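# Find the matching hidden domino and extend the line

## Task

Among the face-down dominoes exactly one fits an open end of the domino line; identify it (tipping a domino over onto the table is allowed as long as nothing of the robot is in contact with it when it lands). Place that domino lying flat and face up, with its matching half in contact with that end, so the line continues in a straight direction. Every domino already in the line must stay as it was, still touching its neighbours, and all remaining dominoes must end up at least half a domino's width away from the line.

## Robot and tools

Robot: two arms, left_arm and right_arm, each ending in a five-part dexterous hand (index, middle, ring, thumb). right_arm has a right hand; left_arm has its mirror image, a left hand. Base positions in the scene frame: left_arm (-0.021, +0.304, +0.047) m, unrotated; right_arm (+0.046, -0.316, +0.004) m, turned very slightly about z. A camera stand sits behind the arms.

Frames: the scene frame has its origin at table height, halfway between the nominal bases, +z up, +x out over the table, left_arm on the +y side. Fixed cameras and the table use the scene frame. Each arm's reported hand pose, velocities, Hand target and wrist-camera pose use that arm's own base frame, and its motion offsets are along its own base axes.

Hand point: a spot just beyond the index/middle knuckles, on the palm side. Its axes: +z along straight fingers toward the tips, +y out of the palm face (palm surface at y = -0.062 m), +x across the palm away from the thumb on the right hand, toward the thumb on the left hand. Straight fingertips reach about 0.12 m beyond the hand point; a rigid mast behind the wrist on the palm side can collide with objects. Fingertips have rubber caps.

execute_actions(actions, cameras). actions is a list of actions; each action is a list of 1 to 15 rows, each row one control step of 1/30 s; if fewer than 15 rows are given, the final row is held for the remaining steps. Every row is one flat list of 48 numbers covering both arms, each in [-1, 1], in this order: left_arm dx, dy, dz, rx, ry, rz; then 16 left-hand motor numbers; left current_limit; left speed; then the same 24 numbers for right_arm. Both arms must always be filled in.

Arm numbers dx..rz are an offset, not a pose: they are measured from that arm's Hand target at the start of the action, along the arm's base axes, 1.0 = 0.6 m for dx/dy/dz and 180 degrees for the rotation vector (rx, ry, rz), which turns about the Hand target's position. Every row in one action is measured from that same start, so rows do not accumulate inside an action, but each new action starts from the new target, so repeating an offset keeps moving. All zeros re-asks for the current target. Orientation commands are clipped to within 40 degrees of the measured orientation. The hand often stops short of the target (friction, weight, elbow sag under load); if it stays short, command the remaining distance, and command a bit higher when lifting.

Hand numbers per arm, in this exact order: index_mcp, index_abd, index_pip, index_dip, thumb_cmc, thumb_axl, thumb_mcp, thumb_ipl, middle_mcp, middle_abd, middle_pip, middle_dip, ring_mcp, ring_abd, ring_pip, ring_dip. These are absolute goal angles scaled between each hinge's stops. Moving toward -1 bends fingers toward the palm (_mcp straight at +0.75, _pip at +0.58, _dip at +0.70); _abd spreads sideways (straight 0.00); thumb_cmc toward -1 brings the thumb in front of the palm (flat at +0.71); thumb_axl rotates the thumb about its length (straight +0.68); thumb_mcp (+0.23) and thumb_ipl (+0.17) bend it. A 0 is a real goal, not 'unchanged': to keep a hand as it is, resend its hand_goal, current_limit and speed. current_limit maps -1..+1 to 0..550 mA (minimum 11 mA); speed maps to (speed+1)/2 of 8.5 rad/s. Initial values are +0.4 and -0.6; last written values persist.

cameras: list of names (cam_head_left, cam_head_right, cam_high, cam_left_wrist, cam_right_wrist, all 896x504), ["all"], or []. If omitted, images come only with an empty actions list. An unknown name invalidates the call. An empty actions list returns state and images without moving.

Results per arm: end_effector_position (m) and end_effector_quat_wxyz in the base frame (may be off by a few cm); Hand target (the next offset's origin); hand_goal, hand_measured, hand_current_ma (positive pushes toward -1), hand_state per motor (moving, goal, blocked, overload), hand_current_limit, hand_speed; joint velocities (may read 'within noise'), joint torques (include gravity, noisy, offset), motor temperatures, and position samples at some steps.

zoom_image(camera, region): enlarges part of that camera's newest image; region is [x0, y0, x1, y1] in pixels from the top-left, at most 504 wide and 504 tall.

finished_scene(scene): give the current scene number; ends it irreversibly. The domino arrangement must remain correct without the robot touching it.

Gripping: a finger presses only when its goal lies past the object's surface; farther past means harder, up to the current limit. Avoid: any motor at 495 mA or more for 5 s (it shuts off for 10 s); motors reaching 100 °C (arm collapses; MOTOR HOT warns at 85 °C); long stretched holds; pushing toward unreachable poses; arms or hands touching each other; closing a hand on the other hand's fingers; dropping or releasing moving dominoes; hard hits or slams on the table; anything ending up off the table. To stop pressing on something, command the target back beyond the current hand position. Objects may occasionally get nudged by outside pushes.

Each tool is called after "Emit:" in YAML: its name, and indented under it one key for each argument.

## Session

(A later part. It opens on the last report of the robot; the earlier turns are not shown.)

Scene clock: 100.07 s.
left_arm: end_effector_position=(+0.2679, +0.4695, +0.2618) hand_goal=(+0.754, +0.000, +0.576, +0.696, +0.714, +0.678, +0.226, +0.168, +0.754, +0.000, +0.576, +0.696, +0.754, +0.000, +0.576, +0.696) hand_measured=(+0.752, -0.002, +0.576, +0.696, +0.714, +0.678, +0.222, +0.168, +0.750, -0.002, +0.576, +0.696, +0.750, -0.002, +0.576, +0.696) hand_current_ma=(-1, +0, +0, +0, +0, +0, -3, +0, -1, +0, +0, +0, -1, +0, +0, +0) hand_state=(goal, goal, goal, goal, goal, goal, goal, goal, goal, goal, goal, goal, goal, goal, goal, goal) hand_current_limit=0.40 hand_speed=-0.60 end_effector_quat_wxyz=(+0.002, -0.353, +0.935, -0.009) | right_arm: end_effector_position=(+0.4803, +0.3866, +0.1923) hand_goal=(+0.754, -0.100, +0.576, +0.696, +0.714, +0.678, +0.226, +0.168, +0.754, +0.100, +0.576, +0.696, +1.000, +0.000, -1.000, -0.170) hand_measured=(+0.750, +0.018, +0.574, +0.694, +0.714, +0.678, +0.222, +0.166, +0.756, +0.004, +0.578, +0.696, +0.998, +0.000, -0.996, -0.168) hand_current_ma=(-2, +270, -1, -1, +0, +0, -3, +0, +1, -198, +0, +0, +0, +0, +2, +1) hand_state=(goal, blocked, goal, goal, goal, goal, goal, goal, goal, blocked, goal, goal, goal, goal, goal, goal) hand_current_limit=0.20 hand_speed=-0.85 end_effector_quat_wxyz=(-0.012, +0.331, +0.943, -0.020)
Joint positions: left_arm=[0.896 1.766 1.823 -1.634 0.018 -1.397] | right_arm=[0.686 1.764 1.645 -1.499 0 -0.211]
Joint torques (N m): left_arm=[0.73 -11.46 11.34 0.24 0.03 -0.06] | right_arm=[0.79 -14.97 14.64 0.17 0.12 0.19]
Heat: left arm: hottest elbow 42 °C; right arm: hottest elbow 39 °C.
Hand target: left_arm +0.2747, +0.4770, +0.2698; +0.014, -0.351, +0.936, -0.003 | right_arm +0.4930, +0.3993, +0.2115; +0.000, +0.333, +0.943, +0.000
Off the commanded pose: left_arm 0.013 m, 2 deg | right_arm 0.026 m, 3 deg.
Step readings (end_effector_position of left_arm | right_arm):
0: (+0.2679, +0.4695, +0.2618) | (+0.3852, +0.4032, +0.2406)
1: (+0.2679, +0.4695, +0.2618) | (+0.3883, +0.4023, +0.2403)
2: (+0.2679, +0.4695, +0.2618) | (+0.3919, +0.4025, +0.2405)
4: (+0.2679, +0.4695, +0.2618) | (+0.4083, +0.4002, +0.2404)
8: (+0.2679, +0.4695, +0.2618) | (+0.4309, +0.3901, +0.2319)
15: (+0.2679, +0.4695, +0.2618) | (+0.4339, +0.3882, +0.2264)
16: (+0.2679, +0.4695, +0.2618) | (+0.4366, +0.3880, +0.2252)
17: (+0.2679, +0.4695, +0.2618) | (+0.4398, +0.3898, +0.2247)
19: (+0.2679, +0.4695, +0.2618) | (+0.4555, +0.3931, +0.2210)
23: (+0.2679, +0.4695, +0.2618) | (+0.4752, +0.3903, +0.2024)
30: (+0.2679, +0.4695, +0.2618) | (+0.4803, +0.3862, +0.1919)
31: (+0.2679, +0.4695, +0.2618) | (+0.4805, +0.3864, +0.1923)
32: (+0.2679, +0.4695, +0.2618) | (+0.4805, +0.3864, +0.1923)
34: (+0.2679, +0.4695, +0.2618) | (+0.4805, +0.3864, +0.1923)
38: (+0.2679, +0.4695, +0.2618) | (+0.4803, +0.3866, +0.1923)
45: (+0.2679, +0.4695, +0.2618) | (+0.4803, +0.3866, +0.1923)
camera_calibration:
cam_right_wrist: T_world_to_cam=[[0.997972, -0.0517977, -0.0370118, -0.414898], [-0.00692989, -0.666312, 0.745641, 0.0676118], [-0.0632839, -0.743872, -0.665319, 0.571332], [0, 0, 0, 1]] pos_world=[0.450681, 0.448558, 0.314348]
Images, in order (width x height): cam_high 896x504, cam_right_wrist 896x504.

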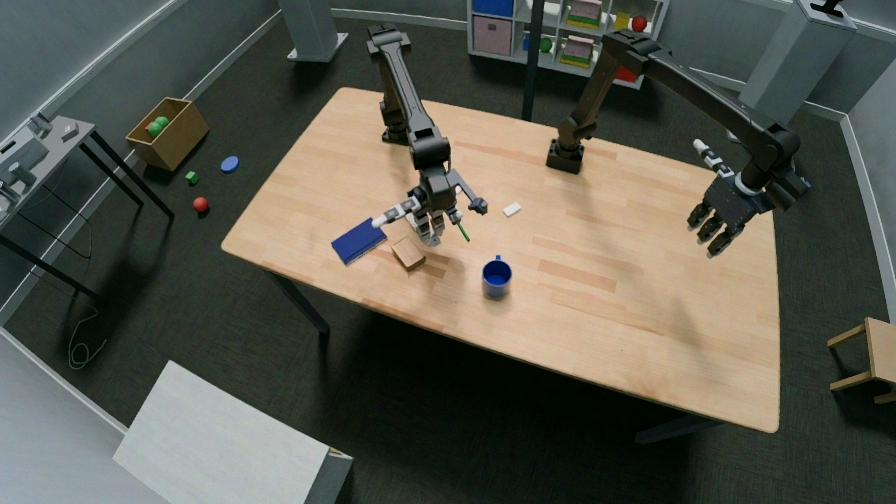

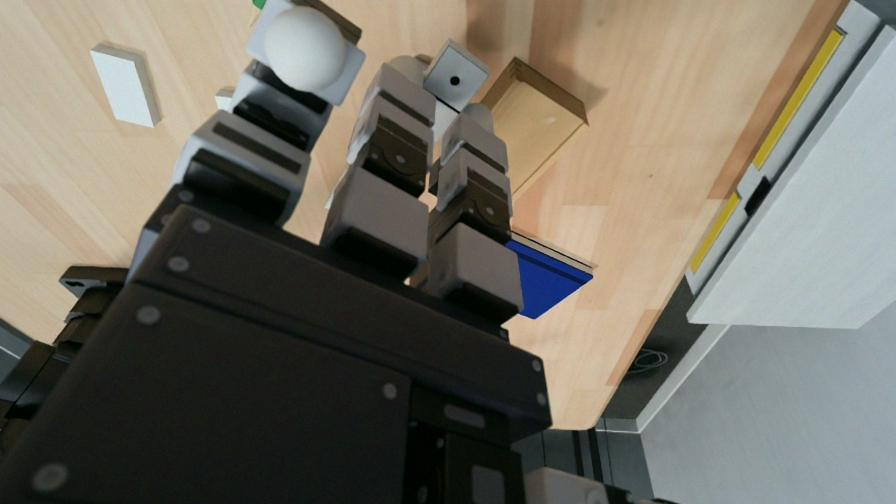

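Emit:
execute_actions:
  actions:
    - [[0,0,0,0,0,0,0.754,0,0.576,0.696,0.714,0.678,0.226,0.168,0.754,0,0.576,0.696,0.754,0,0.576,0.696,0.4,-0.6,-0.006,-0.001,-0.0775,0,0,0.0035,0.754,-0.1,0.576,0.696,0.714,0.678,0.226,0.168,0.754,0.1,0.576,0.696,1,0,-1,-0.17,0.2,-0.85]]
  cameras: ["cam_right_wrist","cam_high"]

Emit:
zoom_image:
  camera: "cam_right_wrist"
  region: [370, 0, 550, 140]

Emit:
zoom_image:
  camera: "cam_high"
  region: [395, 200, 465, 270]

Scene clock: 101.80 s.
left_arm: end_effector_position=(+0.2679, +0.4695, +0.2618) hand_goal=(+0.754, +0.000, +0.576, +0.696, +0.714, +0.678, +0.226, +0.168, +0.754, +0.000, +0.576, +0.696, +0.754, +0.000, +0.576, +0.696) hand_measured=(+0.752, -0.002, +0.576, +0.696, +0.714, +0.678, +0.222, +0.168, +0.750, -0.002, +0.576, +0.696, +0.750, -0.002, +0.576, +0.696) hand_current_ma=(-1, +0, +0, +0, +0, +0, -3, +0, -1, +0, +0, +0, -1, +0, +0, +0) hand_state=(goal, goal, goal, goal, goal, goal, goal, goal, goal, goal, goal, goal, goal, goal, goal, goal) hand_current_limit=0.40 hand_speed=-0.60 end_effector_quat_wxyz=(+0.002, -0.353, +0.935, -0.009) | right_arm: end_effector_position=(+0.4898, +0.3943, +0.1782) hand_goal=(+0.754, -0.100, +0.576, +0.696, +0.714, +0.678, +0.226, +0.168, +0.754, +0.100, +0.576, +0.696, +1.000, +0.000, -1.000, -0.170) hand_measured=(+0.750, +0.018, +0.574, +0.694, +0.714, +0.678, +0.222, +0.166, +0.756, +0.004, +0.578, +0.696, +1.000, +0.000, -0.996, -0.168) hand_current_ma=(-2, +270, -1, -1, +0, +0, -3, +0, +1, -198, +0, +0, +0, +0, +2, +1) hand_state=(goal, blocked, goal, goal, goal, goal, goal, goal, goal, blocked, goal, goal, goal, goal, goal, goal) hand_current_limit=0.20 hand_speed=-0.85 end_effector_quat_wxyz=(+0.003, +0.331, +0.944, +0.005)
Joint positions: left_arm=[0.896 1.766 1.823 -1.634 0.018 -1.397] | right_arm=[0.686 1.765 1.597 -1.391 0 -0.211]
Joint torques (N m): left_arm=[0.79 -11.46 11.33 0.21 0.02 -0.07] | right_arm=[1.14 -13.86 9.31 0.81 0.13 0.1]
Heat: left arm: hottest elbow 42 °C; right arm: hottest elbow 39 °C.
Hand target: left_arm +0.2747, +0.4770, +0.2698; +0.014, -0.351, +0.936, -0.003 | right_arm +0.4893, +0.3987, +0.1650; +0.000, +0.327, +0.945, +0.000
Off the commanded pose: left_arm 0.013 m, 2 deg | right_arm 0.014 m, 1 deg.
Step readings (end_effector_position of left_arm | right_arm):
0: (+0.2679, +0.4695, +0.2618) | (+0.4803, +0.3866, +0.1923)
1: (+0.2679, +0.4695, +0.2618) | (+0.4812, +0.3873, +0.1904)
2: (+0.2679, +0.4695, +0.2618) | (+0.4845, +0.3899, +0.1888)
4: (+0.2679, +0.4695, +0.2618) | (+0.4894, +0.3939, +0.1854)
8: (+0.2679, +0.4695, +0.2618) | (+0.4893, +0.3939, +0.1781)
15: (+0.2679, +0.4695, +0.2618) | (+0.4898, +0.3943, +0.1782)
camera_calibration:
cam_right_wrist: T_world_to_cam=[[0.998672, -0.0511515, 0.00619267, -0.432828], [-0.0399751, -0.693362, 0.719479, 0.114766], [-0.0325087, -0.718771, -0.694486, 0.548601], [0, 0, 0, 1]] pos_world=[0.454675, 0.451753, 0.301104]
Images, in order (width x height): cam_high 896x504, cam_right_wrist 896x504.

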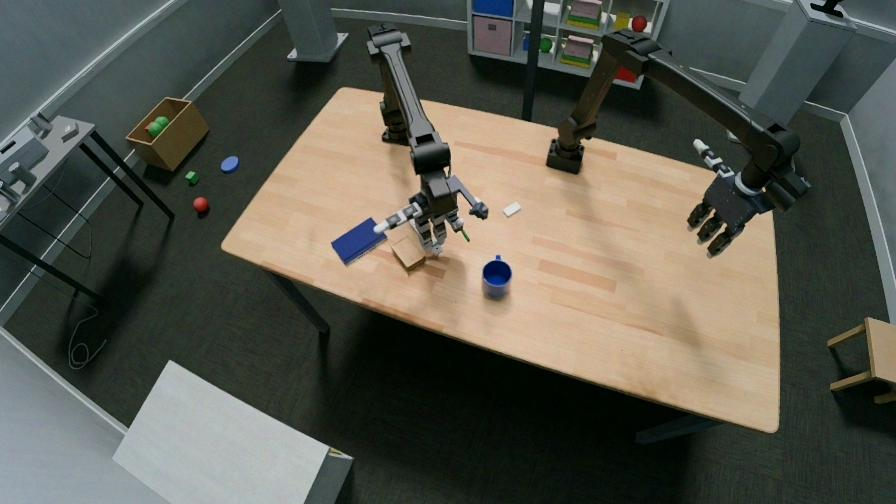

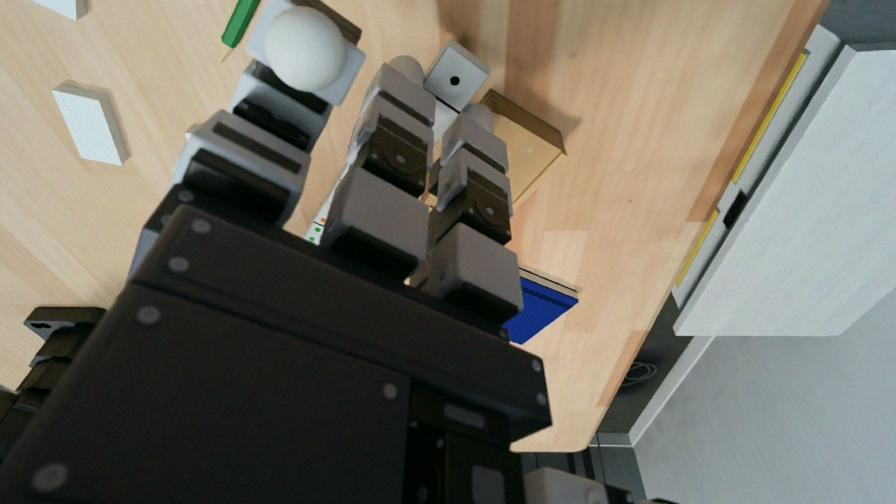

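Scaled by 2.800 from the camera's 896x504 image, which has a finer 1280x720 frame.

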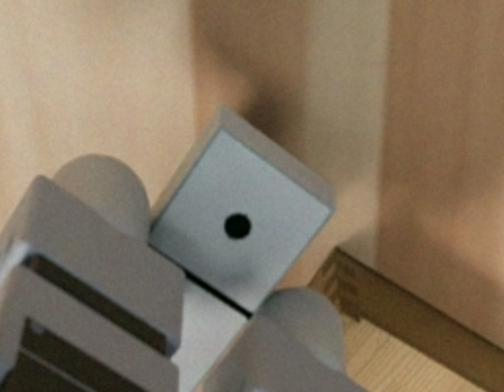

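Scaled by 7.200 from the camera's 896x504 image, which has a finer 1280x720 frame.

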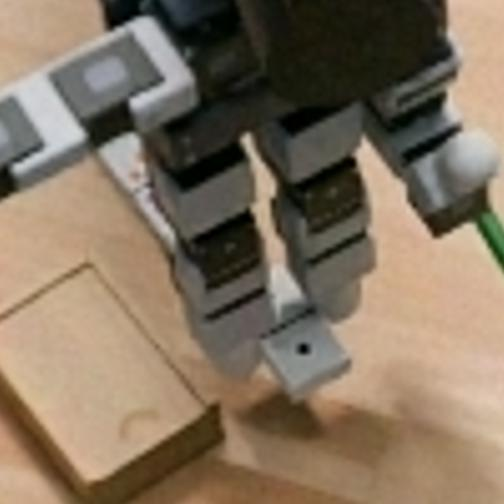

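Emit:
execute_actions:
  actions:
    - [[0,0,0,0,0,0,0.754,0,0.576,0.696,0.714,0.678,0.226,0.168,0.754,0,0.576,0.696,0.754,0,0.576,0.696,0.4,-0.6,-0.009,0.009,-0.03,0,0,0.003,0.754,-0.1,0.576,0.696,0.714,0.678,0.226,0.168,0.754,0.1,0.576,0.696,1,0,-1,-0.17,0.2,-0.85]]
  cameras: ["cam_right_wrist"]

Emit:
zoom_image:
  camera: "cam_right_wrist"
  region: [370, 0, 550, 140]

Scene clock: 102.83 s.
left_arm: end_effector_position=(+0.2679, +0.4695, +0.2618) hand_goal=(+0.754, +0.000, +0.576, +0.696, +0.714, +0.678, +0.226, +0.168, +0.754, +0.000, +0.576, +0.696, +0.754, +0.000, +0.576, +0.696) hand_measured=(+0.752, -0.002, +0.576, +0.696, +0.714, +0.678, +0.222, +0.168, +0.750, -0.002, +0.576, +0.696, +0.750, -0.002, +0.576, +0.696) hand_current_ma=(-1, +0, +0, +0, +0, +0, -3, +0, -1, +0, +0, +0, -1, +0, +0, +0) hand_state=(goal, goal, goal, goal, goal, goal, goal, goal, goal, goal, goal, goal, goal, goal, goal, goal) hand_current_limit=0.40 hand_speed=-0.60 end_effector_quat_wxyz=(+0.002, -0.353, +0.935, -0.009) | right_arm: end_effector_position=(+0.4849, +0.3996, +0.1625) hand_goal=(+0.754, -0.100, +0.576, +0.696, +0.714, +0.678, +0.226, +0.168, +0.754, +0.100, +0.576, +0.696, +1.000, +0.000, -1.000, -0.170) hand_measured=(+0.750, +0.018, +0.574, +0.694, +0.714, +0.678, +0.222, +0.166, +0.756, +0.004, +0.578, +0.696, +1.000, +0.000, -0.996, -0.168) hand_current_ma=(-2, +270, -1, -1, +0, +0, -3, +0, +1, -198, +0, +0, +0, +0, +2, +1) hand_state=(goal, blocked, goal, goal, goal, goal, goal, goal, goal, blocked, goal, goal, goal, goal, goal, goal) hand_current_limit=0.20 hand_speed=-0.85 end_effector_quat_wxyz=(+0.004, +0.325, +0.946, +0.006)
Joint positions: left_arm=[0.896 1.766 1.823 -1.634 0.018 -1.397] | right_arm=[0.697 1.77 1.56 -1.346 0 -0.211]
Joint torques (N m): left_arm=[0.73 -11.46 11.33 0.21 0.03 -0.06] | right_arm=[1.14 -13.92 9.18 0.75 0.15 0.13]
Heat: left arm: hottest elbow 42 °C; right arm: hottest elbow 39 °C.
Hand target: left_arm +0.2747, +0.4770, +0.2698; +0.014, -0.351, +0.936, -0.003 | right_arm +0.4839, +0.4042, +0.1471; +0.000, +0.323, +0.946, +0.000
Off the commanded pose: left_arm 0.013 m, 2 deg | right_arm 0.016 m, 1 deg.
Step readings (end_effector_position of left_arm | right_arm):
0: (+0.2679, +0.4695, +0.2618) | (+0.4898, +0.3943, +0.1782)
1: (+0.2679, +0.4695, +0.2618) | (+0.4895, +0.3946, +0.1767)
2: (+0.2679, +0.4695, +0.2618) | (+0.4894, +0.3971, +0.1746)
4: (+0.2679, +0.4695, +0.2618) | (+0.4894, +0.3983, +0.1709)
8: (+0.2679, +0.4695, +0.2618) | (+0.4851, +0.3982, +0.1622)
15: (+0.2679, +0.4695, +0.2618) | (+0.4850, +0.3994, +0.1625)
camera_calibration:
cam_right_wrist: T_world_to_cam=[[0.999169, -0.0397319, 0.00904729, -0.432775], [-0.0341567, -0.695545, 0.71767, 0.127849], [-0.0222216, -0.717383, -0.696324, 0.536014], [0, 0, 0, 1]] pos_world=[0.448694, 0.456257, 0.285401]
Images, in order (width x height): cam_right_wrist 896x504.

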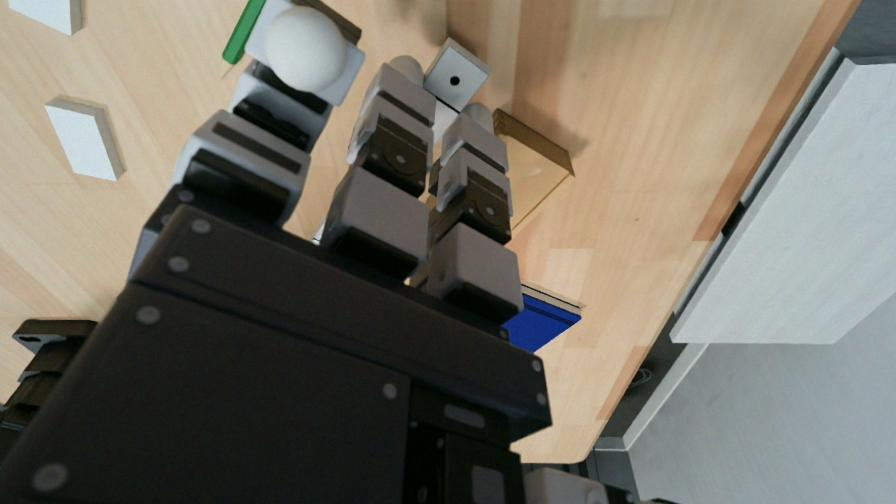

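Scaled by 2.800 from the camera's 896x504 image, which has a finer 1280x720 frame.

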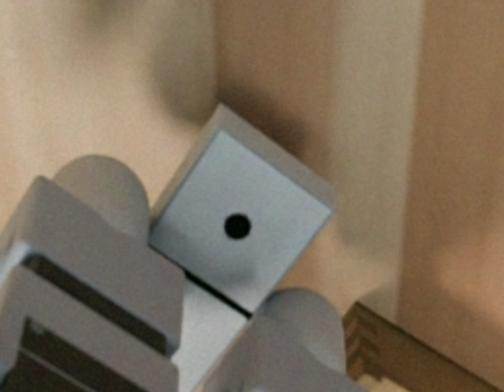

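Emit:
execute_actions:
  actions:
    - [[0,0,0,0,0,0,0.754,0,0.576,0.696,0.714,0.678,0.226,0.168,0.754,0,0.576,0.696,0.754,0,0.576,0.696,0.4,-0.6,-0.003,-0.003,-0.043,0,0,0,0.754,-0.1,0.576,0.696,0.714,0.678,0.226,0.168,0.754,0.1,0.576,0.696,1,0,-1,-0.17,0.2,-0.85]]
  cameras: ["cam_right_wrist","cam_high"]

Emit:
zoom_image:
  camera: "cam_high"
  region: [395, 200, 465, 270]

Scene clock: 103.80 s.
left_arm: end_effector_position=(+0.2679, +0.4695, +0.2618) hand_goal=(+0.754, +0.000, +0.576, +0.696, +0.714, +0.678, +0.226, +0.168, +0.754, +0.000, +0.576, +0.696, +0.754, +0.000, +0.576, +0.696) hand_measured=(+0.752, -0.002, +0.576, +0.696, +0.714, +0.678, +0.222, +0.168, +0.750, -0.002, +0.576, +0.696, +0.750, -0.002, +0.576, +0.696) hand_current_ma=(-1, +0, +0, +0, +0, +0, -3, +0, -1, +0, +0, +0, -1, +0, +0, +0) hand_state=(goal, goal, goal, goal, goal, goal, goal, goal, goal, goal, goal, goal, goal, goal, goal, goal) hand_current_limit=0.40 hand_speed=-0.60 end_effector_quat_wxyz=(+0.002, -0.353, +0.935, -0.009) | right_arm: end_effector_position=(+0.4831, +0.3981, +0.1346) hand_goal=(+0.754, -0.100, +0.576, +0.696, +0.714, +0.678, +0.226, +0.168, +0.754, +0.100, +0.576, +0.696, +1.000, +0.000, -1.000, -0.170) hand_measured=(+0.750, +0.018, +0.574, +0.694, +0.714, +0.678, +0.222, +0.166, +0.756, +0.004, +0.578, +0.696, +1.000, +0.000, -0.996, -0.168) hand_current_ma=(-2, +267, -1, -1, +0, +0, -3, +0, +1, -198, +0, +0, +0, +0, +2, +1) hand_state=(goal, blocked, goal, goal, goal, goal, goal, goal, goal, blocked, goal, goal, goal, goal, goal, goal) hand_current_limit=0.20 hand_speed=-0.85 end_effector_quat_wxyz=(+0.003, +0.325, +0.946, +0.005)
Joint positions: left_arm=[0.896 1.766 1.823 -1.634 0.018 -1.397] | right_arm=[0.697 1.783 1.504 -1.28 0 -0.211]
Joint torques (N m): left_arm=[0.62 -11.4 11.36 0.23 0.03 -0.06] | right_arm=[1.08 -14.1 9.24 0.76 0.13 0.14]
Heat: left arm: hottest elbow 42 °C; right arm: hottest elbow 39 °C.
Hand target: left_arm +0.2747, +0.4770, +0.2698; +0.014, -0.351, +0.936, -0.003 | right_arm +0.4821, +0.4024, +0.1214; +0.000, +0.323, +0.946, +0.000
Off the commanded pose: left_arm 0.013 m, 2 deg | right_arm 0.014 m, 1 deg.
Step readings (end_effector_position of left_arm | right_arm):
0: (+0.2679, +0.4695, +0.2618) | (+0.4849, +0.3996, +0.1625)
1: (+0.2679, +0.4695, +0.2618) | (+0.4847, +0.3994, +0.1601)
2: (+0.2679, +0.4695, +0.2618) | (+0.4860, +0.4005, +0.1574)
4: (+0.2679, +0.4695, +0.2618) | (+0.4863, +0.4008, +0.1506)
8: (+0.2679, +0.4695, +0.2618) | (+0.4822, +0.3973, +0.1353)
15: (+0.2679, +0.4695, +0.2618) | (+0.4831, +0.3981, +0.1346)
camera_calibration:
cam_right_wrist: T_world_to_cam=[[0.999188, -0.0397626, 0.00645276, -0.430398], [-0.032261, -0.693954, 0.719297, 0.144994], [-0.0241232, -0.718921, -0.694673, 0.516819], [0, 0, 0, 1]] pos_world=[0.447194, 0.455057, 0.257504]
Images, in order (width x height): cam_high 896x504, cam_right_wrist 896x504.

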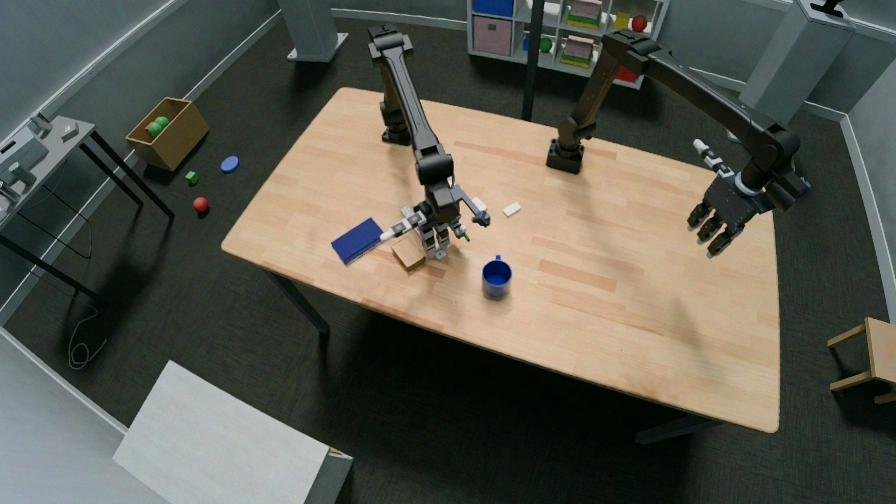

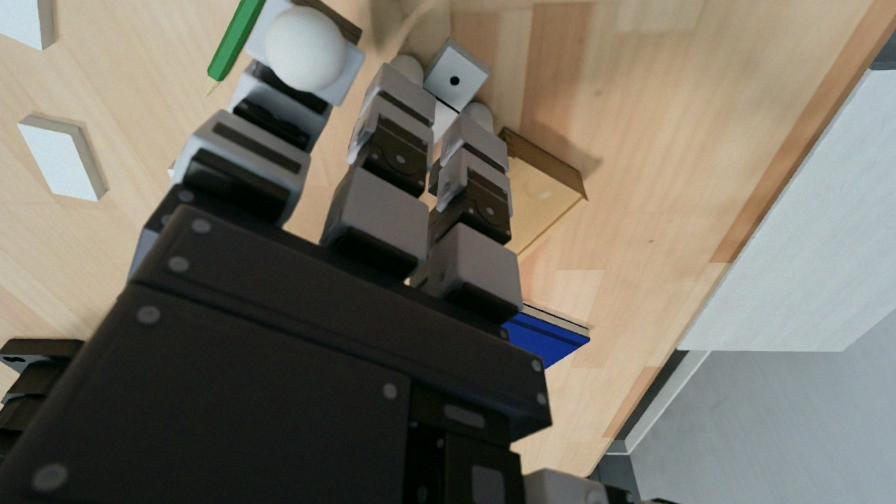

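Scaled by 7.200 from the camera's 896x504 image, which has a finer 1280x720 frame.

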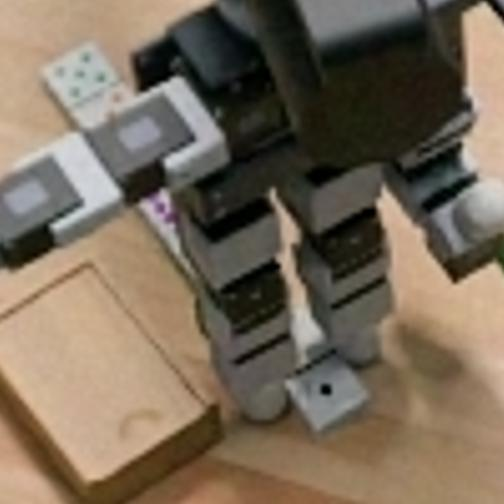

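Emit:
execute_actions:
  actions:
    - [[0,0,0,0,0,0,0.754,0,0.576,0.696,0.714,0.678,0.226,0.168,0.754,0,0.576,0.696,0.754,0,0.576,0.696,0.4,-0.6,0.001,-0.001,-0.006,0,0,0,0.754,-0.1,0.576,0.696,0.714,0.678,0.226,0.168,0.754,0.1,0.576,0.696,1,0,-1,-0.17,0.2,-0.85]]
  cameras: ["cam_right_wrist"]

Emit:
zoom_image:
  camera: "cam_right_wrist"
  region: [370, 0, 550, 140]

Scene clock: 104.77 s.
left_arm: end_effector_position=(+0.2679, +0.4695, +0.2618) hand_goal=(+0.754, +0.000, +0.576, +0.696, +0.714, +0.678, +0.226, +0.168, +0.754, +0.000, +0.576, +0.696, +0.754, +0.000, +0.576, +0.696) hand_measured=(+0.752, -0.002, +0.576, +0.696, +0.714, +0.678, +0.222, +0.168, +0.750, -0.002, +0.576, +0.696, +0.750, -0.002, +0.576, +0.696) hand_current_ma=(-1, +0, +0, +0, +0, +0, -3, +0, -1, +0, +0, +0, -1, +0, +0, +0) hand_state=(goal, goal, goal, goal, goal, goal, goal, goal, goal, goal, goal, goal, goal, goal, goal, goal) hand_current_limit=0.40 hand_speed=-0.60 end_effector_quat_wxyz=(+0.002, -0.353, +0.935, -0.009) | right_arm: end_effector_position=(+0.4846, +0.3993, +0.1354) hand_goal=(+0.754, -0.100, +0.576, +0.696, +0.714, +0.678, +0.226, +0.168, +0.754, +0.100, +0.576, +0.696, +1.000, +0.000, -1.000, -0.170) hand_measured=(+0.750, +0.018, +0.574, +0.694, +0.714, +0.678, +0.222, +0.166, +0.756, +0.004, +0.578, +0.696, +1.000, +0.000, -0.996, -0.168) hand_current_ma=(-2, +267, -1, -1, +0, +0, -3, +0, +1, -198, +0, +0, +0, +0, +2, +1) hand_state=(goal, blocked, goal, goal, goal, goal, goal, goal, goal, blocked, goal, goal, goal, goal, goal, goal) hand_current_limit=0.20 hand_speed=-0.85 end_effector_quat_wxyz=(+0.005, +0.325, +0.946, +0.008)
Joint positions: left_arm=[0.896 1.766 1.823 -1.634 0.018 -1.397] | right_arm=[0.697 1.783 1.504 -1.272 0 -0.211]
Joint torques (N m): left_arm=[0.73 -11.58 11.36 0.24 0.04 -0.07] | right_arm=[0.85 -13.8 8.79 0.81 0.12 0.11]
Heat: left arm: hottest elbow 42 °C; right arm: hottest shoulder 38 °C.
Hand target: left_arm +0.2747, +0.4770, +0.2698; +0.014, -0.351, +0.936, -0.003 | right_arm +0.4828, +0.4018, +0.1178; +0.000, +0.323, +0.946, +0.000
Off the commanded pose: left_arm 0.013 m, 2 deg | right_arm 0.018 m, 1 deg.
Step readings (end_effector_position of left_arm | right_arm):
0: (+0.2679, +0.4695, +0.2618) | (+0.4831, +0.3981, +0.1346)
1: (+0.2679, +0.4695, +0.2618) | (+0.4832, +0.3982, +0.1347)
2: (+0.2679, +0.4695, +0.2618) | (+0.4836, +0.3985, +0.1349)
4: (+0.2679, +0.4695, +0.2618) | (+0.4842, +0.3990, +0.1352)
8: (+0.2679, +0.4695, +0.2618) | (+0.4846, +0.3993, +0.1354)
15: (+0.2679, +0.4695, +0.2618) | (+0.4846, +0.3993, +0.1354)
camera_calibration:
cam_right_wrist: T_world_to_cam=[[0.999132, -0.0397784, 0.0123945, -0.43268], [-0.036651, -0.697631, 0.715519, 0.149483], [-0.0198155, -0.715352, -0.698483, 0.515249], [0, 0, 0, 1]] pos_world=[0.447993, 0.455657, 0.258298]
Images, in order (width x height): cam_right_wrist 896x504.

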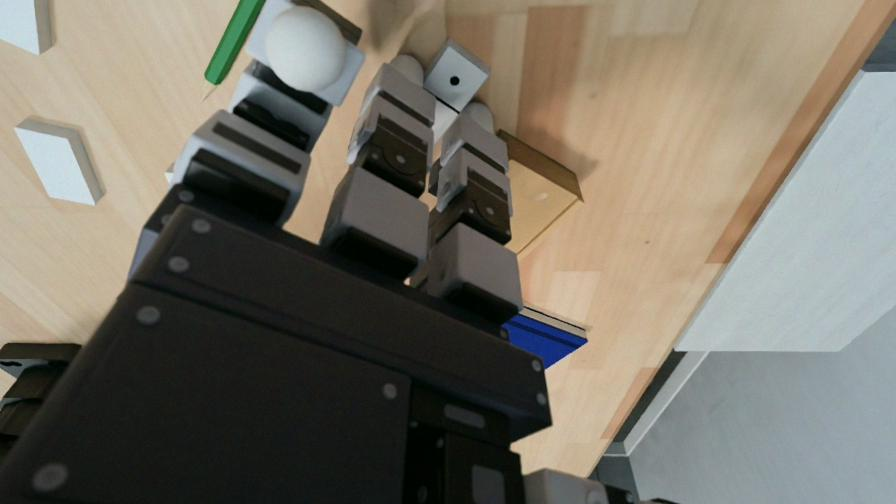

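Scaled by 2.800 from the camera's 896x504 image, which has a finer 1280x720 frame.

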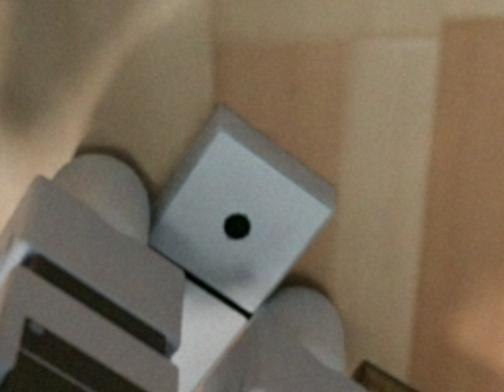

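Emit:
execute_actions:
  actions:
    - [[0,0,0,0,0,0,0.754,0,0.576,0.696,0.714,0.678,0.226,0.168,0.754,0,0.576,0.696,0.754,0,0.576,0.696,0.4,-0.6,0,0,0.008,0,0,0,0.754,0.018,0.576,0.696,0.714,0.678,0.226,0.168,0.754,0.004,0.576,0.696,1,0,-1,-0.17,0.2,-0.93]]
    - [[0,0,0,0,0,0,0.754,0,0.576,0.696,0.714,0.678,0.226,0.168,0.754,0,0.576,0.696,0.754,0,0.576,0.696,0.4,-0.6,0,0,0,0,0,0,0.754,0.07,0.576,0.696,0.714,0.678,0.226,0.168,0.754,-0.1,0.576,0.696,1,0,-1,-0.17,0.3,-0.93]]
  cameras: ["cam_right_wrist"]

Emit:
zoom_image:
  camera: "cam_right_wrist"
  region: [370, 0, 550, 140]

Scene clock: 106.23 s.
left_arm: end_effector_position=(+0.2679, +0.4695, +0.2618) hand_goal=(+0.754, +0.000, +0.576, +0.696, +0.714, +0.678, +0.226, +0.168, +0.754, +0.000, +0.576, +0.696, +0.754, +0.000, +0.576, +0.696) hand_measured=(+0.752, -0.002, +0.576, +0.696, +0.714, +0.678, +0.222, +0.168, +0.750, -0.002, +0.576, +0.696, +0.750, -0.002, +0.576, +0.696) hand_current_ma=(-1, +0, +0, +0, +0, +0, -3, +0, -1, +0, +0, +0, -1, +0, +0, +0) hand_state=(goal, goal, goal, goal, goal, goal, goal, goal, goal, goal, goal, goal, goal, goal, goal, goal) hand_current_limit=0.40 hand_speed=-0.60 end_effector_quat_wxyz=(+0.002, -0.353, +0.935, -0.009) | right_arm: end_effector_position=(+0.4846, +0.3993, +0.1354) hand_goal=(+0.754, +0.070, +0.576, +0.696, +0.714, +0.678, +0.226, +0.168, +0.754, -0.100, +0.576, +0.696, +1.000, +0.000, -1.000, -0.170) hand_measured=(+0.750, +0.066, +0.574, +0.694, +0.714, +0.678, +0.222, +0.166, +0.756, -0.096, +0.578, +0.696, +1.000, +0.000, -0.996, -0.168) hand_current_ma=(-2, -1, -1, -1, +0, +0, -3, +0, +0, +2, +0, +0, +0, +0, +2, +1) hand_state=(goal, goal, goal, goal, goal, goal, goal, goal, goal, goal, goal, goal, goal, goal, goal, goal) hand_current_limit=0.30 hand_speed=-0.93 end_effector_quat_wxyz=(+0.005, +0.325, +0.946, +0.008)
Joint positions: left_arm=[0.896 1.766 1.823 -1.634 0.018 -1.397] | right_arm=[0.697 1.783 1.504 -1.272 0 -0.211]
Joint torques (N m): left_arm=[0.67 -11.46 11.38 0.23 0.04 -0.08] | right_arm=[0.85 -13.8 9.47 0.29 0.13 0.11]
Heat: left arm: hottest elbow 42 °C; right arm: hottest shoulder 38 °C.
Hand target: left_arm +0.2747, +0.4770, +0.2698; +0.014, -0.351, +0.936, -0.003 | right_arm +0.4828, +0.4018, +0.1226; +0.000, +0.323, +0.946, +0.000
Off the commanded pose: left_arm 0.013 m, 2 deg | right_arm 0.013 m, 1 deg.
Step readings (end_effector_position of left_arm | right_arm):
0: (+0.2679, +0.4695, +0.2618) | (+0.4846, +0.3993, +0.1354)
1: (+0.2679, +0.4695, +0.2618) | (+0.4846, +0.3993, +0.1354)
2: (+0.2679, +0.4695, +0.2618) | (+0.4846, +0.3993, +0.1354)
4: (+0.2679, +0.4695, +0.2618) | (+0.4846, +0.3993, +0.1354)
8: (+0.2679, +0.4695, +0.2618) | (+0.4846, +0.3993, +0.1354)
15: (+0.2679, +0.4695, +0.2618) | (+0.4846, +0.3993, +0.1354)
16: (+0.2679, +0.4695, +0.2618) | (+0.4846, +0.3993, +0.1354)
17: (+0.2679, +0.4695, +0.2618) | (+0.4846, +0.3993, +0.1354)
19: (+0.2679, +0.4695, +0.2618) | (+0.4846, +0.3993, +0.1354)
23: (+0.2679, +0.4695, +0.2618) | (+0.4846, +0.3993, +0.1354)
30: (+0.2679, +0.4695, +0.2618) | (+0.4846, +0.3993, +0.1354)
camera_calibration:
cam_right_wrist: T_world_to_cam=[[0.999132, -0.0397784, 0.0123945, -0.43268], [-0.036651, -0.697631, 0.715519, 0.149483], [-0.0198155, -0.715352, -0.698483, 0.515249], [0, 0, 0, 1]] pos_world=[0.447993, 0.455657, 0.258298]
Images, in order (width x height): cam_right_wrist 896x504.

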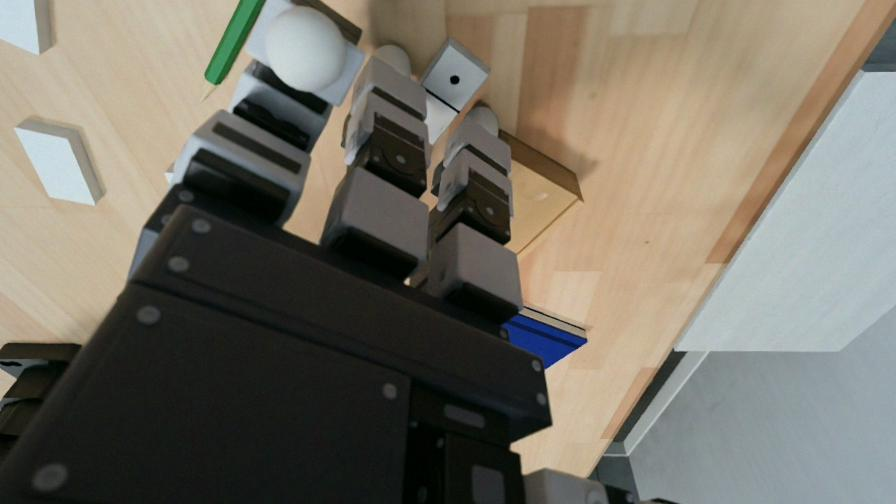

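Scaled by 2.800 from the camera's 896x504 image, which has a finer 1280x720 frame.

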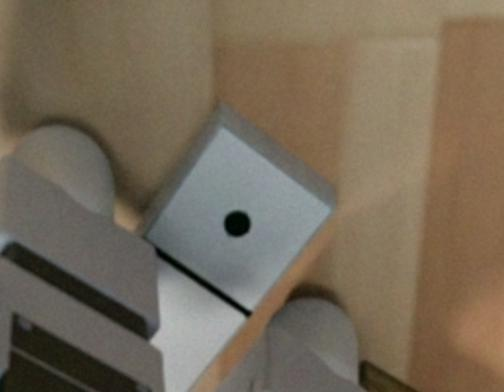

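Emit:
execute_actions:
  actions:
    - [[0,0,0,0,0,0,0.754,0,0.576,0.696,0.714,0.678,0.226,0.168,0.754,0,0.576,0.696,0.754,0,0.576,0.696,0.4,-0.6,0.0155,0.0126,0.03,0,0,0,0.754,0.07,0.576,0.696,0.714,0.678,0.226,0.168,0.754,-0.2,0.576,0.696,1,0,-1,-0.17,0.3,-0.6]]
  cameras: ["cam_right_wrist"]

Emit:
zoom_image:
  camera: "cam_right_wrist"
  region: [370, 0, 550, 140]

Scene clock: 107.27 s.
left_arm: end_effector_position=(+0.2679, +0.4695, +0.2618) hand_goal=(+0.754, +0.000, +0.576, +0.696, +0.714, +0.678, +0.226, +0.168, +0.754, +0.000, +0.576, +0.696, +0.754, +0.000, +0.576, +0.696) hand_measured=(+0.752, -0.002, +0.576, +0.696, +0.714, +0.678, +0.222, +0.168, +0.750, -0.002, +0.576, +0.696, +0.750, -0.002, +0.576, +0.696) hand_current_ma=(-1, +0, +0, +0, +0, +0, -3, +0, -1, +0, +0, +0, -1, +0, +0, +0) hand_state=(goal, goal, goal, goal, goal, goal, goal, goal, goal, goal, goal, goal, goal, goal, goal, goal) hand_current_limit=0.40 hand_speed=-0.60 end_effector_quat_wxyz=(+0.002, -0.353, +0.935, -0.009) | right_arm: end_effector_position=(+0.4809, +0.3963, +0.1361) hand_goal=(+0.754, +0.070, +0.576, +0.696, +0.714, +0.678, +0.226, +0.168, +0.754, -0.200, +0.576, +0.696, +1.000, +0.000, -1.000, -0.170) hand_measured=(+0.750, +0.066, +0.574, +0.694, +0.714, +0.678, +0.222, +0.166, +0.754, -0.194, +0.578, +0.696, +1.000, +0.000, -0.996, -0.168) hand_current_ma=(-2, -1, -1, -1, +0, +0, -3, +0, +0, +2, +0, +0, +0, +0, +2, +1) hand_state=(goal, goal, goal, goal, goal, goal, goal, goal, goal, goal, goal, goal, goal, goal, goal, goal) hand_current_limit=0.30 hand_speed=-0.60 end_effector_quat_wxyz=(-0.002, +0.325, +0.946, -0.004)
Joint positions: left_arm=[0.896 1.766 1.823 -1.634 0.018 -1.397] | right_arm=[0.697 1.787 1.518 -1.311 0 -0.211]
Joint torques (N m): left_arm=[0.73 -11.52 11.38 0.25 0.03 -0.06] | right_arm=[0.91 -12.92 14.54 -0.44 0.13 0.12]
Heat: left arm: hottest elbow 42 °C; right arm: hottest elbow 39 °C.
Hand target: left_arm +0.2747, +0.4770, +0.2698; +0.014, -0.351, +0.936, -0.003 | right_arm +0.4920, +0.4093, +0.1403; +0.000, +0.323, +0.946, +0.000
Off the commanded pose: left_arm 0.013 m, 2 deg | right_arm 0.018 m, 1 deg.
Step readings (end_effector_position of left_arm | right_arm):
0: (+0.2679, +0.4695, +0.2618) | (+0.4846, +0.3993, +0.1354)
1: (+0.2679, +0.4695, +0.2618) | (+0.4840, +0.3988, +0.1354)
2: (+0.2679, +0.4695, +0.2618) | (+0.4830, +0.3980, +0.1352)
4: (+0.2679, +0.4695, +0.2618) | (+0.4815, +0.3968, +0.1355)
8: (+0.2679, +0.4695, +0.2618) | (+0.4811, +0.3964, +0.1360)
15: (+0.2679, +0.4695, +0.2618) | (+0.4809, +0.3963, +0.1361)
camera_calibration:
cam_right_wrist: T_world_to_cam=[[0.999171, -0.0397672, -0.00871362, -0.426282], [-0.0208825, -0.684379, 0.728827, 0.132069], [-0.0349469, -0.728041, -0.684642, 0.523907], [0, 0, 0, 1]] pos_world=[0.446996, 0.454859, 0.258719]
Images, in order (width x height): cam_right_wrist 896x504.

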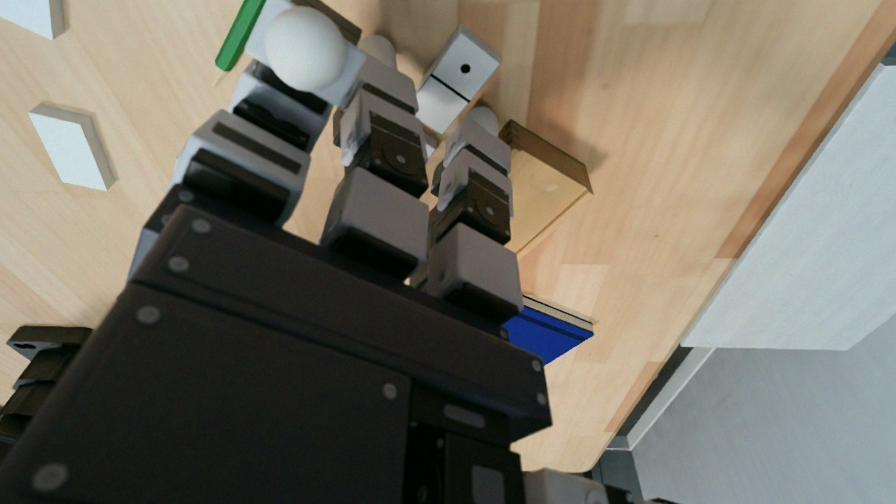

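Scaled by 2.800 from the camera's 896x504 image, which has a finer 1280x720 frame.

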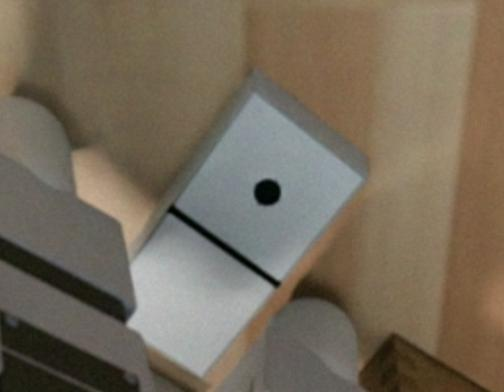

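Emit:
execute_actions:
  actions:
    - [[0,0,0,0,0,0,0.754,0,0.576,0.696,0.714,0.678,0.226,0.168,0.754,0,0.576,0.696,0.754,0,0.576,0.696,0.4,-0.6,0.0,0.0,0.04,0,0,0,0.754,0.07,0.576,0.696,0.714,0.678,0.226,0.168,0.754,-0.5,0.576,0.696,1,0,-1,-0.17,0.3,-0.6]]
  cameras: ["cam_right_wrist"]

Emit:
zoom_image:
  camera: "cam_right_wrist"
  region: [370, 20, 550, 160]

Scene clock: 108.20 s.
left_arm: end_effector_position=(+0.2679, +0.4695, +0.2618) hand_goal=(+0.754, +0.000, +0.576, +0.696, +0.714, +0.678, +0.226, +0.168, +0.754, +0.000, +0.576, +0.696, +0.754, +0.000, +0.576, +0.696) hand_measured=(+0.752, -0.002, +0.576, +0.696, +0.714, +0.678, +0.222, +0.168, +0.750, -0.002, +0.576, +0.696, +0.750, -0.002, +0.576, +0.696) hand_current_ma=(-1, +0, +0, +0, +0, +0, -3, +0, -1, +0, +0, +0, -1, +0, +0, +0) hand_state=(goal, goal, goal, goal, goal, goal, goal, goal, goal, goal, goal, goal, goal, goal, goal, goal) hand_current_limit=0.40 hand_speed=-0.60 end_effector_quat_wxyz=(+0.002, -0.353, +0.935, -0.009) | right_arm: end_effector_position=(+0.4831, +0.3980, +0.1536) hand_goal=(+0.754, +0.070, +0.576, +0.696, +0.714, +0.678, +0.226, +0.168, +0.754, -0.500, +0.576, +0.696, +1.000, +0.000, -1.000, -0.170) hand_measured=(+0.750, +0.066, +0.574, +0.694, +0.714, +0.678, +0.222, +0.166, +0.754, -0.402, +0.578, +0.696, +0.998, -0.012, -1.000, -0.168) hand_current_ma=(-1, -1, -1, -1, +0, +0, -3, +0, +0, +204, +0, +0, +0, -9, +0, +1) hand_state=(goal, goal, goal, goal, goal, goal, goal, goal, goal, blocked, goal, goal, goal, goal, goal, goal) hand_current_limit=0.30 hand_speed=-0.60 end_effector_quat_wxyz=(-0.005, +0.325, +0.946, -0.008)
Joint positions: left_arm=[0.896 1.766 1.823 -1.634 0.018 -1.397] | right_arm=[0.697 1.788 1.57 -1.371 0 -0.211]
Joint torques (N m): left_arm=[0.67 -11.52 11.37 0.25 0.03 -0.07] | right_arm=[1.08 -14.1 14.15 -0.47 0.14 0.11]
Heat: left arm: hottest elbow 42 °C; right arm: hottest elbow 39 °C.
Hand target: left_arm +0.2747, +0.4770, +0.2698; +0.014, -0.351, +0.936, -0.003 | right_arm +0.4920, +0.4094, +0.1645; +0.000, +0.323, +0.946, +0.000
Off the commanded pose: left_arm 0.013 m, 2 deg | right_arm 0.018 m, 1 deg.
Step readings (end_effector_position of left_arm | right_arm):
0: (+0.2679, +0.4695, +0.2618) | (+0.4809, +0.3963, +0.1361)
1: (+0.2679, +0.4695, +0.2618) | (+0.4806, +0.3960, +0.1374)
2: (+0.2679, +0.4695, +0.2618) | (+0.4796, +0.3951, +0.1388)
4: (+0.2679, +0.4695, +0.2618) | (+0.4788, +0.3944, +0.1429)
8: (+0.2679, +0.4695, +0.2618) | (+0.4828, +0.3979, +0.1523)
15: (+0.2679, +0.4695, +0.2618) | (+0.4831, +0.3980, +0.1536)
camera_calibration:
cam_right_wrist: T_world_to_cam=[[0.999081, -0.0398317, -0.015825, -0.426996], [-0.0154953, -0.679926, 0.733117, 0.115511], [-0.0399611, -0.732198, -0.679919, 0.540604], [0, 0, 0, 1]] pos_world=[0.449996, 0.45736, 0.276126]
Images, in order (width x height): cam_right_wrist 896x504.

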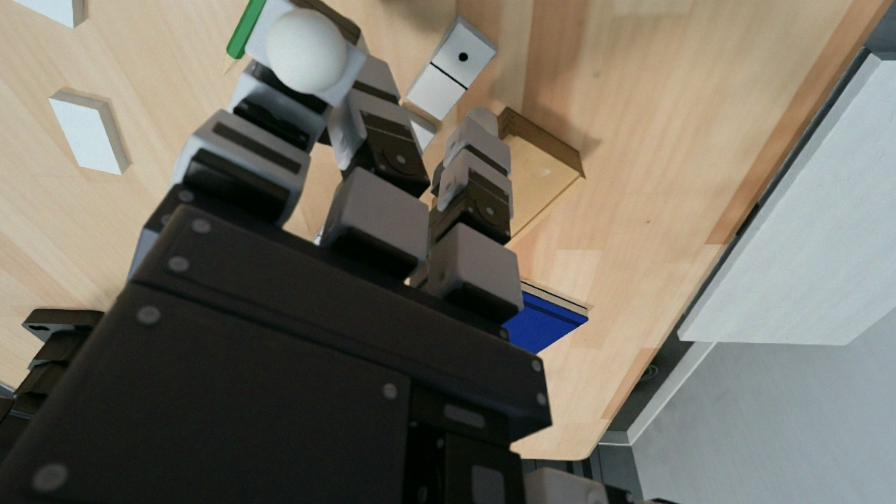

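Scaled by 2.800 from the camera's 896x504 image, which has a finer 1280x720 frame.

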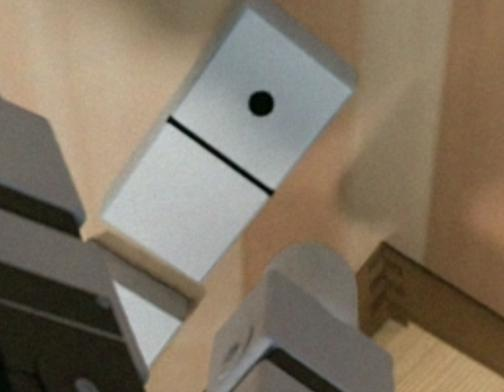

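Emit:
zoom_image:
  camera: "cam_right_wrist"
  region: [395, 75, 465, 145]

Emit:
zoom_image:
  camera: "cam_right_wrist"
  region: [430, 10, 500, 80]

Scaled by 7.200 from the camera's 896x504 image, which has a finer 1280x720 frame.

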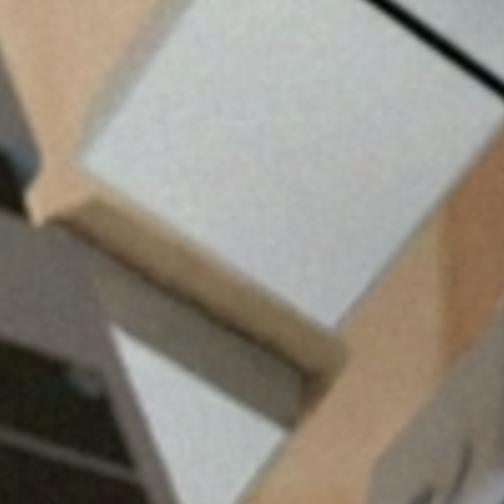

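Scaled by 7.200 from the camera's 896x504 image, which has a finer 1280x720 frame.

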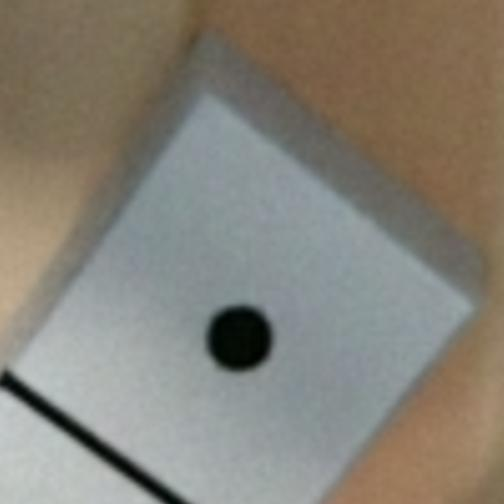

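Emit:
execute_actions:
  actions:
    - [[0,0,0,0,0,0,0.754,0,0.576,0.696,0.714,0.678,0.226,0.168,0.754,0,0.576,0.696,0.754,0,0.576,0.696,0.4,-0.6,-0.009,-0.003,-0.02,0,0,0.0122,0.754,0.07,0.576,0.696,0.714,0.678,0.226,0.168,0.754,-0.2,0.576,0.696,1,0,-1,-0.17,0.3,-0.6]]
    - [[0,0,0,0,0,0,0.754,0,0.576,0.696,0.714,0.678,0.226,0.168,0.754,0,0.576,0.696,0.754,0,0.576,0.696,0.4,-0.6,-0.0078,-0.0038,-0.0533,0,0,0,0.754,0.07,0.576,0.696,0.714,0.678,0.226,0.168,0.754,-0.2,0.576,0.696,1,0,-1,-0.17,0.3,-0.6]]
  cameras: ["cam_right_wrist"]

Emit:
zoom_image:
  camera: "cam_right_wrist"
  region: [370, 0, 550, 140]

Scene clock: 110.67 s.
left_arm: end_effector_position=(+0.2679, +0.4695, +0.2618) hand_goal=(+0.754, +0.000, +0.576, +0.696, +0.714, +0.678, +0.226, +0.168, +0.754, +0.000, +0.576, +0.696, +0.754, +0.000, +0.576, +0.696) hand_measured=(+0.752, -0.002, +0.576, +0.696, +0.714, +0.678, +0.222, +0.168, +0.750, -0.002, +0.576, +0.696, +0.750, -0.002, +0.576, +0.696) hand_current_ma=(-1, +0, +0, +0, +0, +0, -3, +0, -1, +0, +0, +0, -1, +0, +0, +0) hand_state=(goal, goal, goal, goal, goal, goal, goal, goal, goal, goal, goal, goal, goal, goal, goal, goal) hand_current_limit=0.40 hand_speed=-0.60 end_effector_quat_wxyz=(+0.002, -0.353, +0.935, -0.009) | right_arm: end_effector_position=(+0.4833, +0.4017, +0.1343) hand_goal=(+0.754, +0.070, +0.576, +0.696, +0.714, +0.678, +0.226, +0.168, +0.754, -0.200, +0.576, +0.696, +1.000, +0.000, -1.000, -0.170) hand_measured=(+0.750, +0.066, +0.574, +0.694, +0.714, +0.678, +0.222, +0.166, +0.754, -0.202, +0.578, +0.696, +1.000, -0.002, -1.000, -0.168) hand_current_ma=(-2, -1, -1, -1, +0, +0, -3, +0, +0, +0, +0, +0, +0, -1, +0, +1) hand_state=(goal, goal, goal, goal, goal, goal, goal, goal, goal, goal, goal, goal, goal, goal, goal, goal) hand_current_limit=0.30 hand_speed=-0.60 end_effector_quat_wxyz=(+0.003, +0.311, +0.950, +0.005)
Joint positions: left_arm=[0.896 1.766 1.823 -1.634 0.018 -1.397] | right_arm=[0.697 1.789 1.511 -1.28 0 -0.241]
Joint torques (N m): left_arm=[0.67 -11.4 11.32 0.2 0.03 -0.06] | right_arm=[0.85 -14.33 9.02 0.64 0.14 0.03]
Heat: left arm: hottest elbow 42 °C; right arm: hottest shoulder 39 °C.
Hand target: left_arm +0.2747, +0.4770, +0.2698; +0.014, -0.351, +0.936, -0.003 | right_arm +0.4819, +0.4052, +0.1204; +0.000, +0.305, +0.952, +0.000
Off the commanded pose: left_arm 0.013 m, 2 deg | right_arm 0.014 m, 1 deg.
Step readings (end_effector_position of left_arm | right_arm):
0: (+0.2679, +0.4695, +0.2618) | (+0.4831, +0.3980, +0.1536)
1: (+0.2679, +0.4695, +0.2618) | (+0.4830, +0.3984, +0.1537)
2: (+0.2679, +0.4695, +0.2618) | (+0.4831, +0.3991, +0.1538)
4: (+0.2679, +0.4695, +0.2618) | (+0.4833, +0.4002, +0.1541)
8: (+0.2679, +0.4695, +0.2618) | (+0.4831, +0.4009, +0.1542)
15: (+0.2679, +0.4695, +0.2618) | (+0.4829, +0.4012, +0.1542)
16: (+0.2679, +0.4695, +0.2618) | (+0.4829, +0.4013, +0.1515)
17: (+0.2679, +0.4695, +0.2618) | (+0.4847, +0.4028, +0.1494)
19: (+0.2679, +0.4695, +0.2618) | (+0.4856, +0.4035, +0.1435)
23: (+0.2679, +0.4695, +0.2618) | (+0.4823, +0.4008, +0.1338)
30: (+0.2679, +0.4695, +0.2618) | (+0.4833, +0.4017, +0.1343)
camera_calibration:
cam_right_wrist: T_world_to_cam=[[0.999923, -0.00998026, 0.00734864, -0.442932], [-0.0122207, -0.695161, 0.718751, 0.138666], [-0.00206483, -0.718785, -0.695229, 0.50863], [0, 0, 0, 1]] pos_world=[0.445642, 0.45757, 0.257203]
Images, in order (width x height): cam_right_wrist 896x504.

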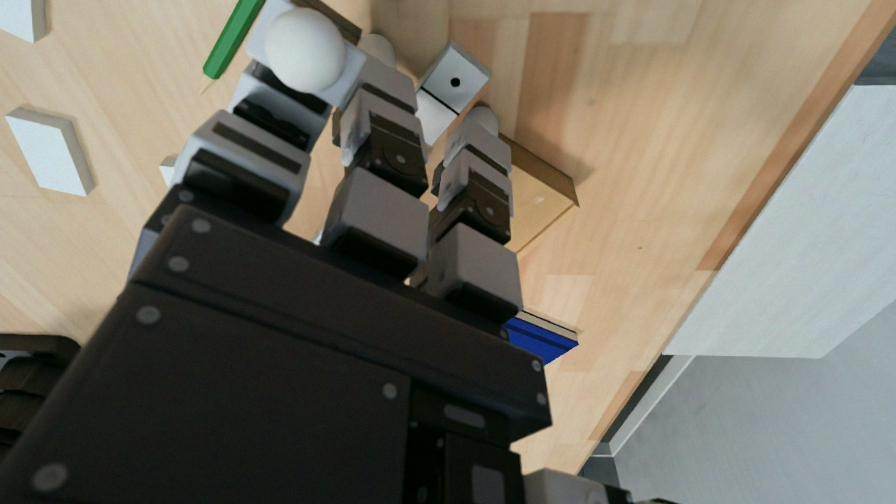

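Scaled by 2.800 from the camera's 896x504 image, which has a finer 1280x720 frame.

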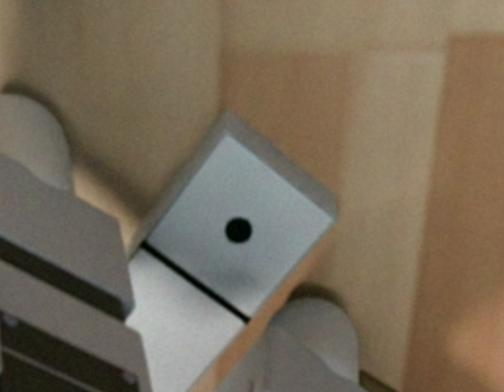

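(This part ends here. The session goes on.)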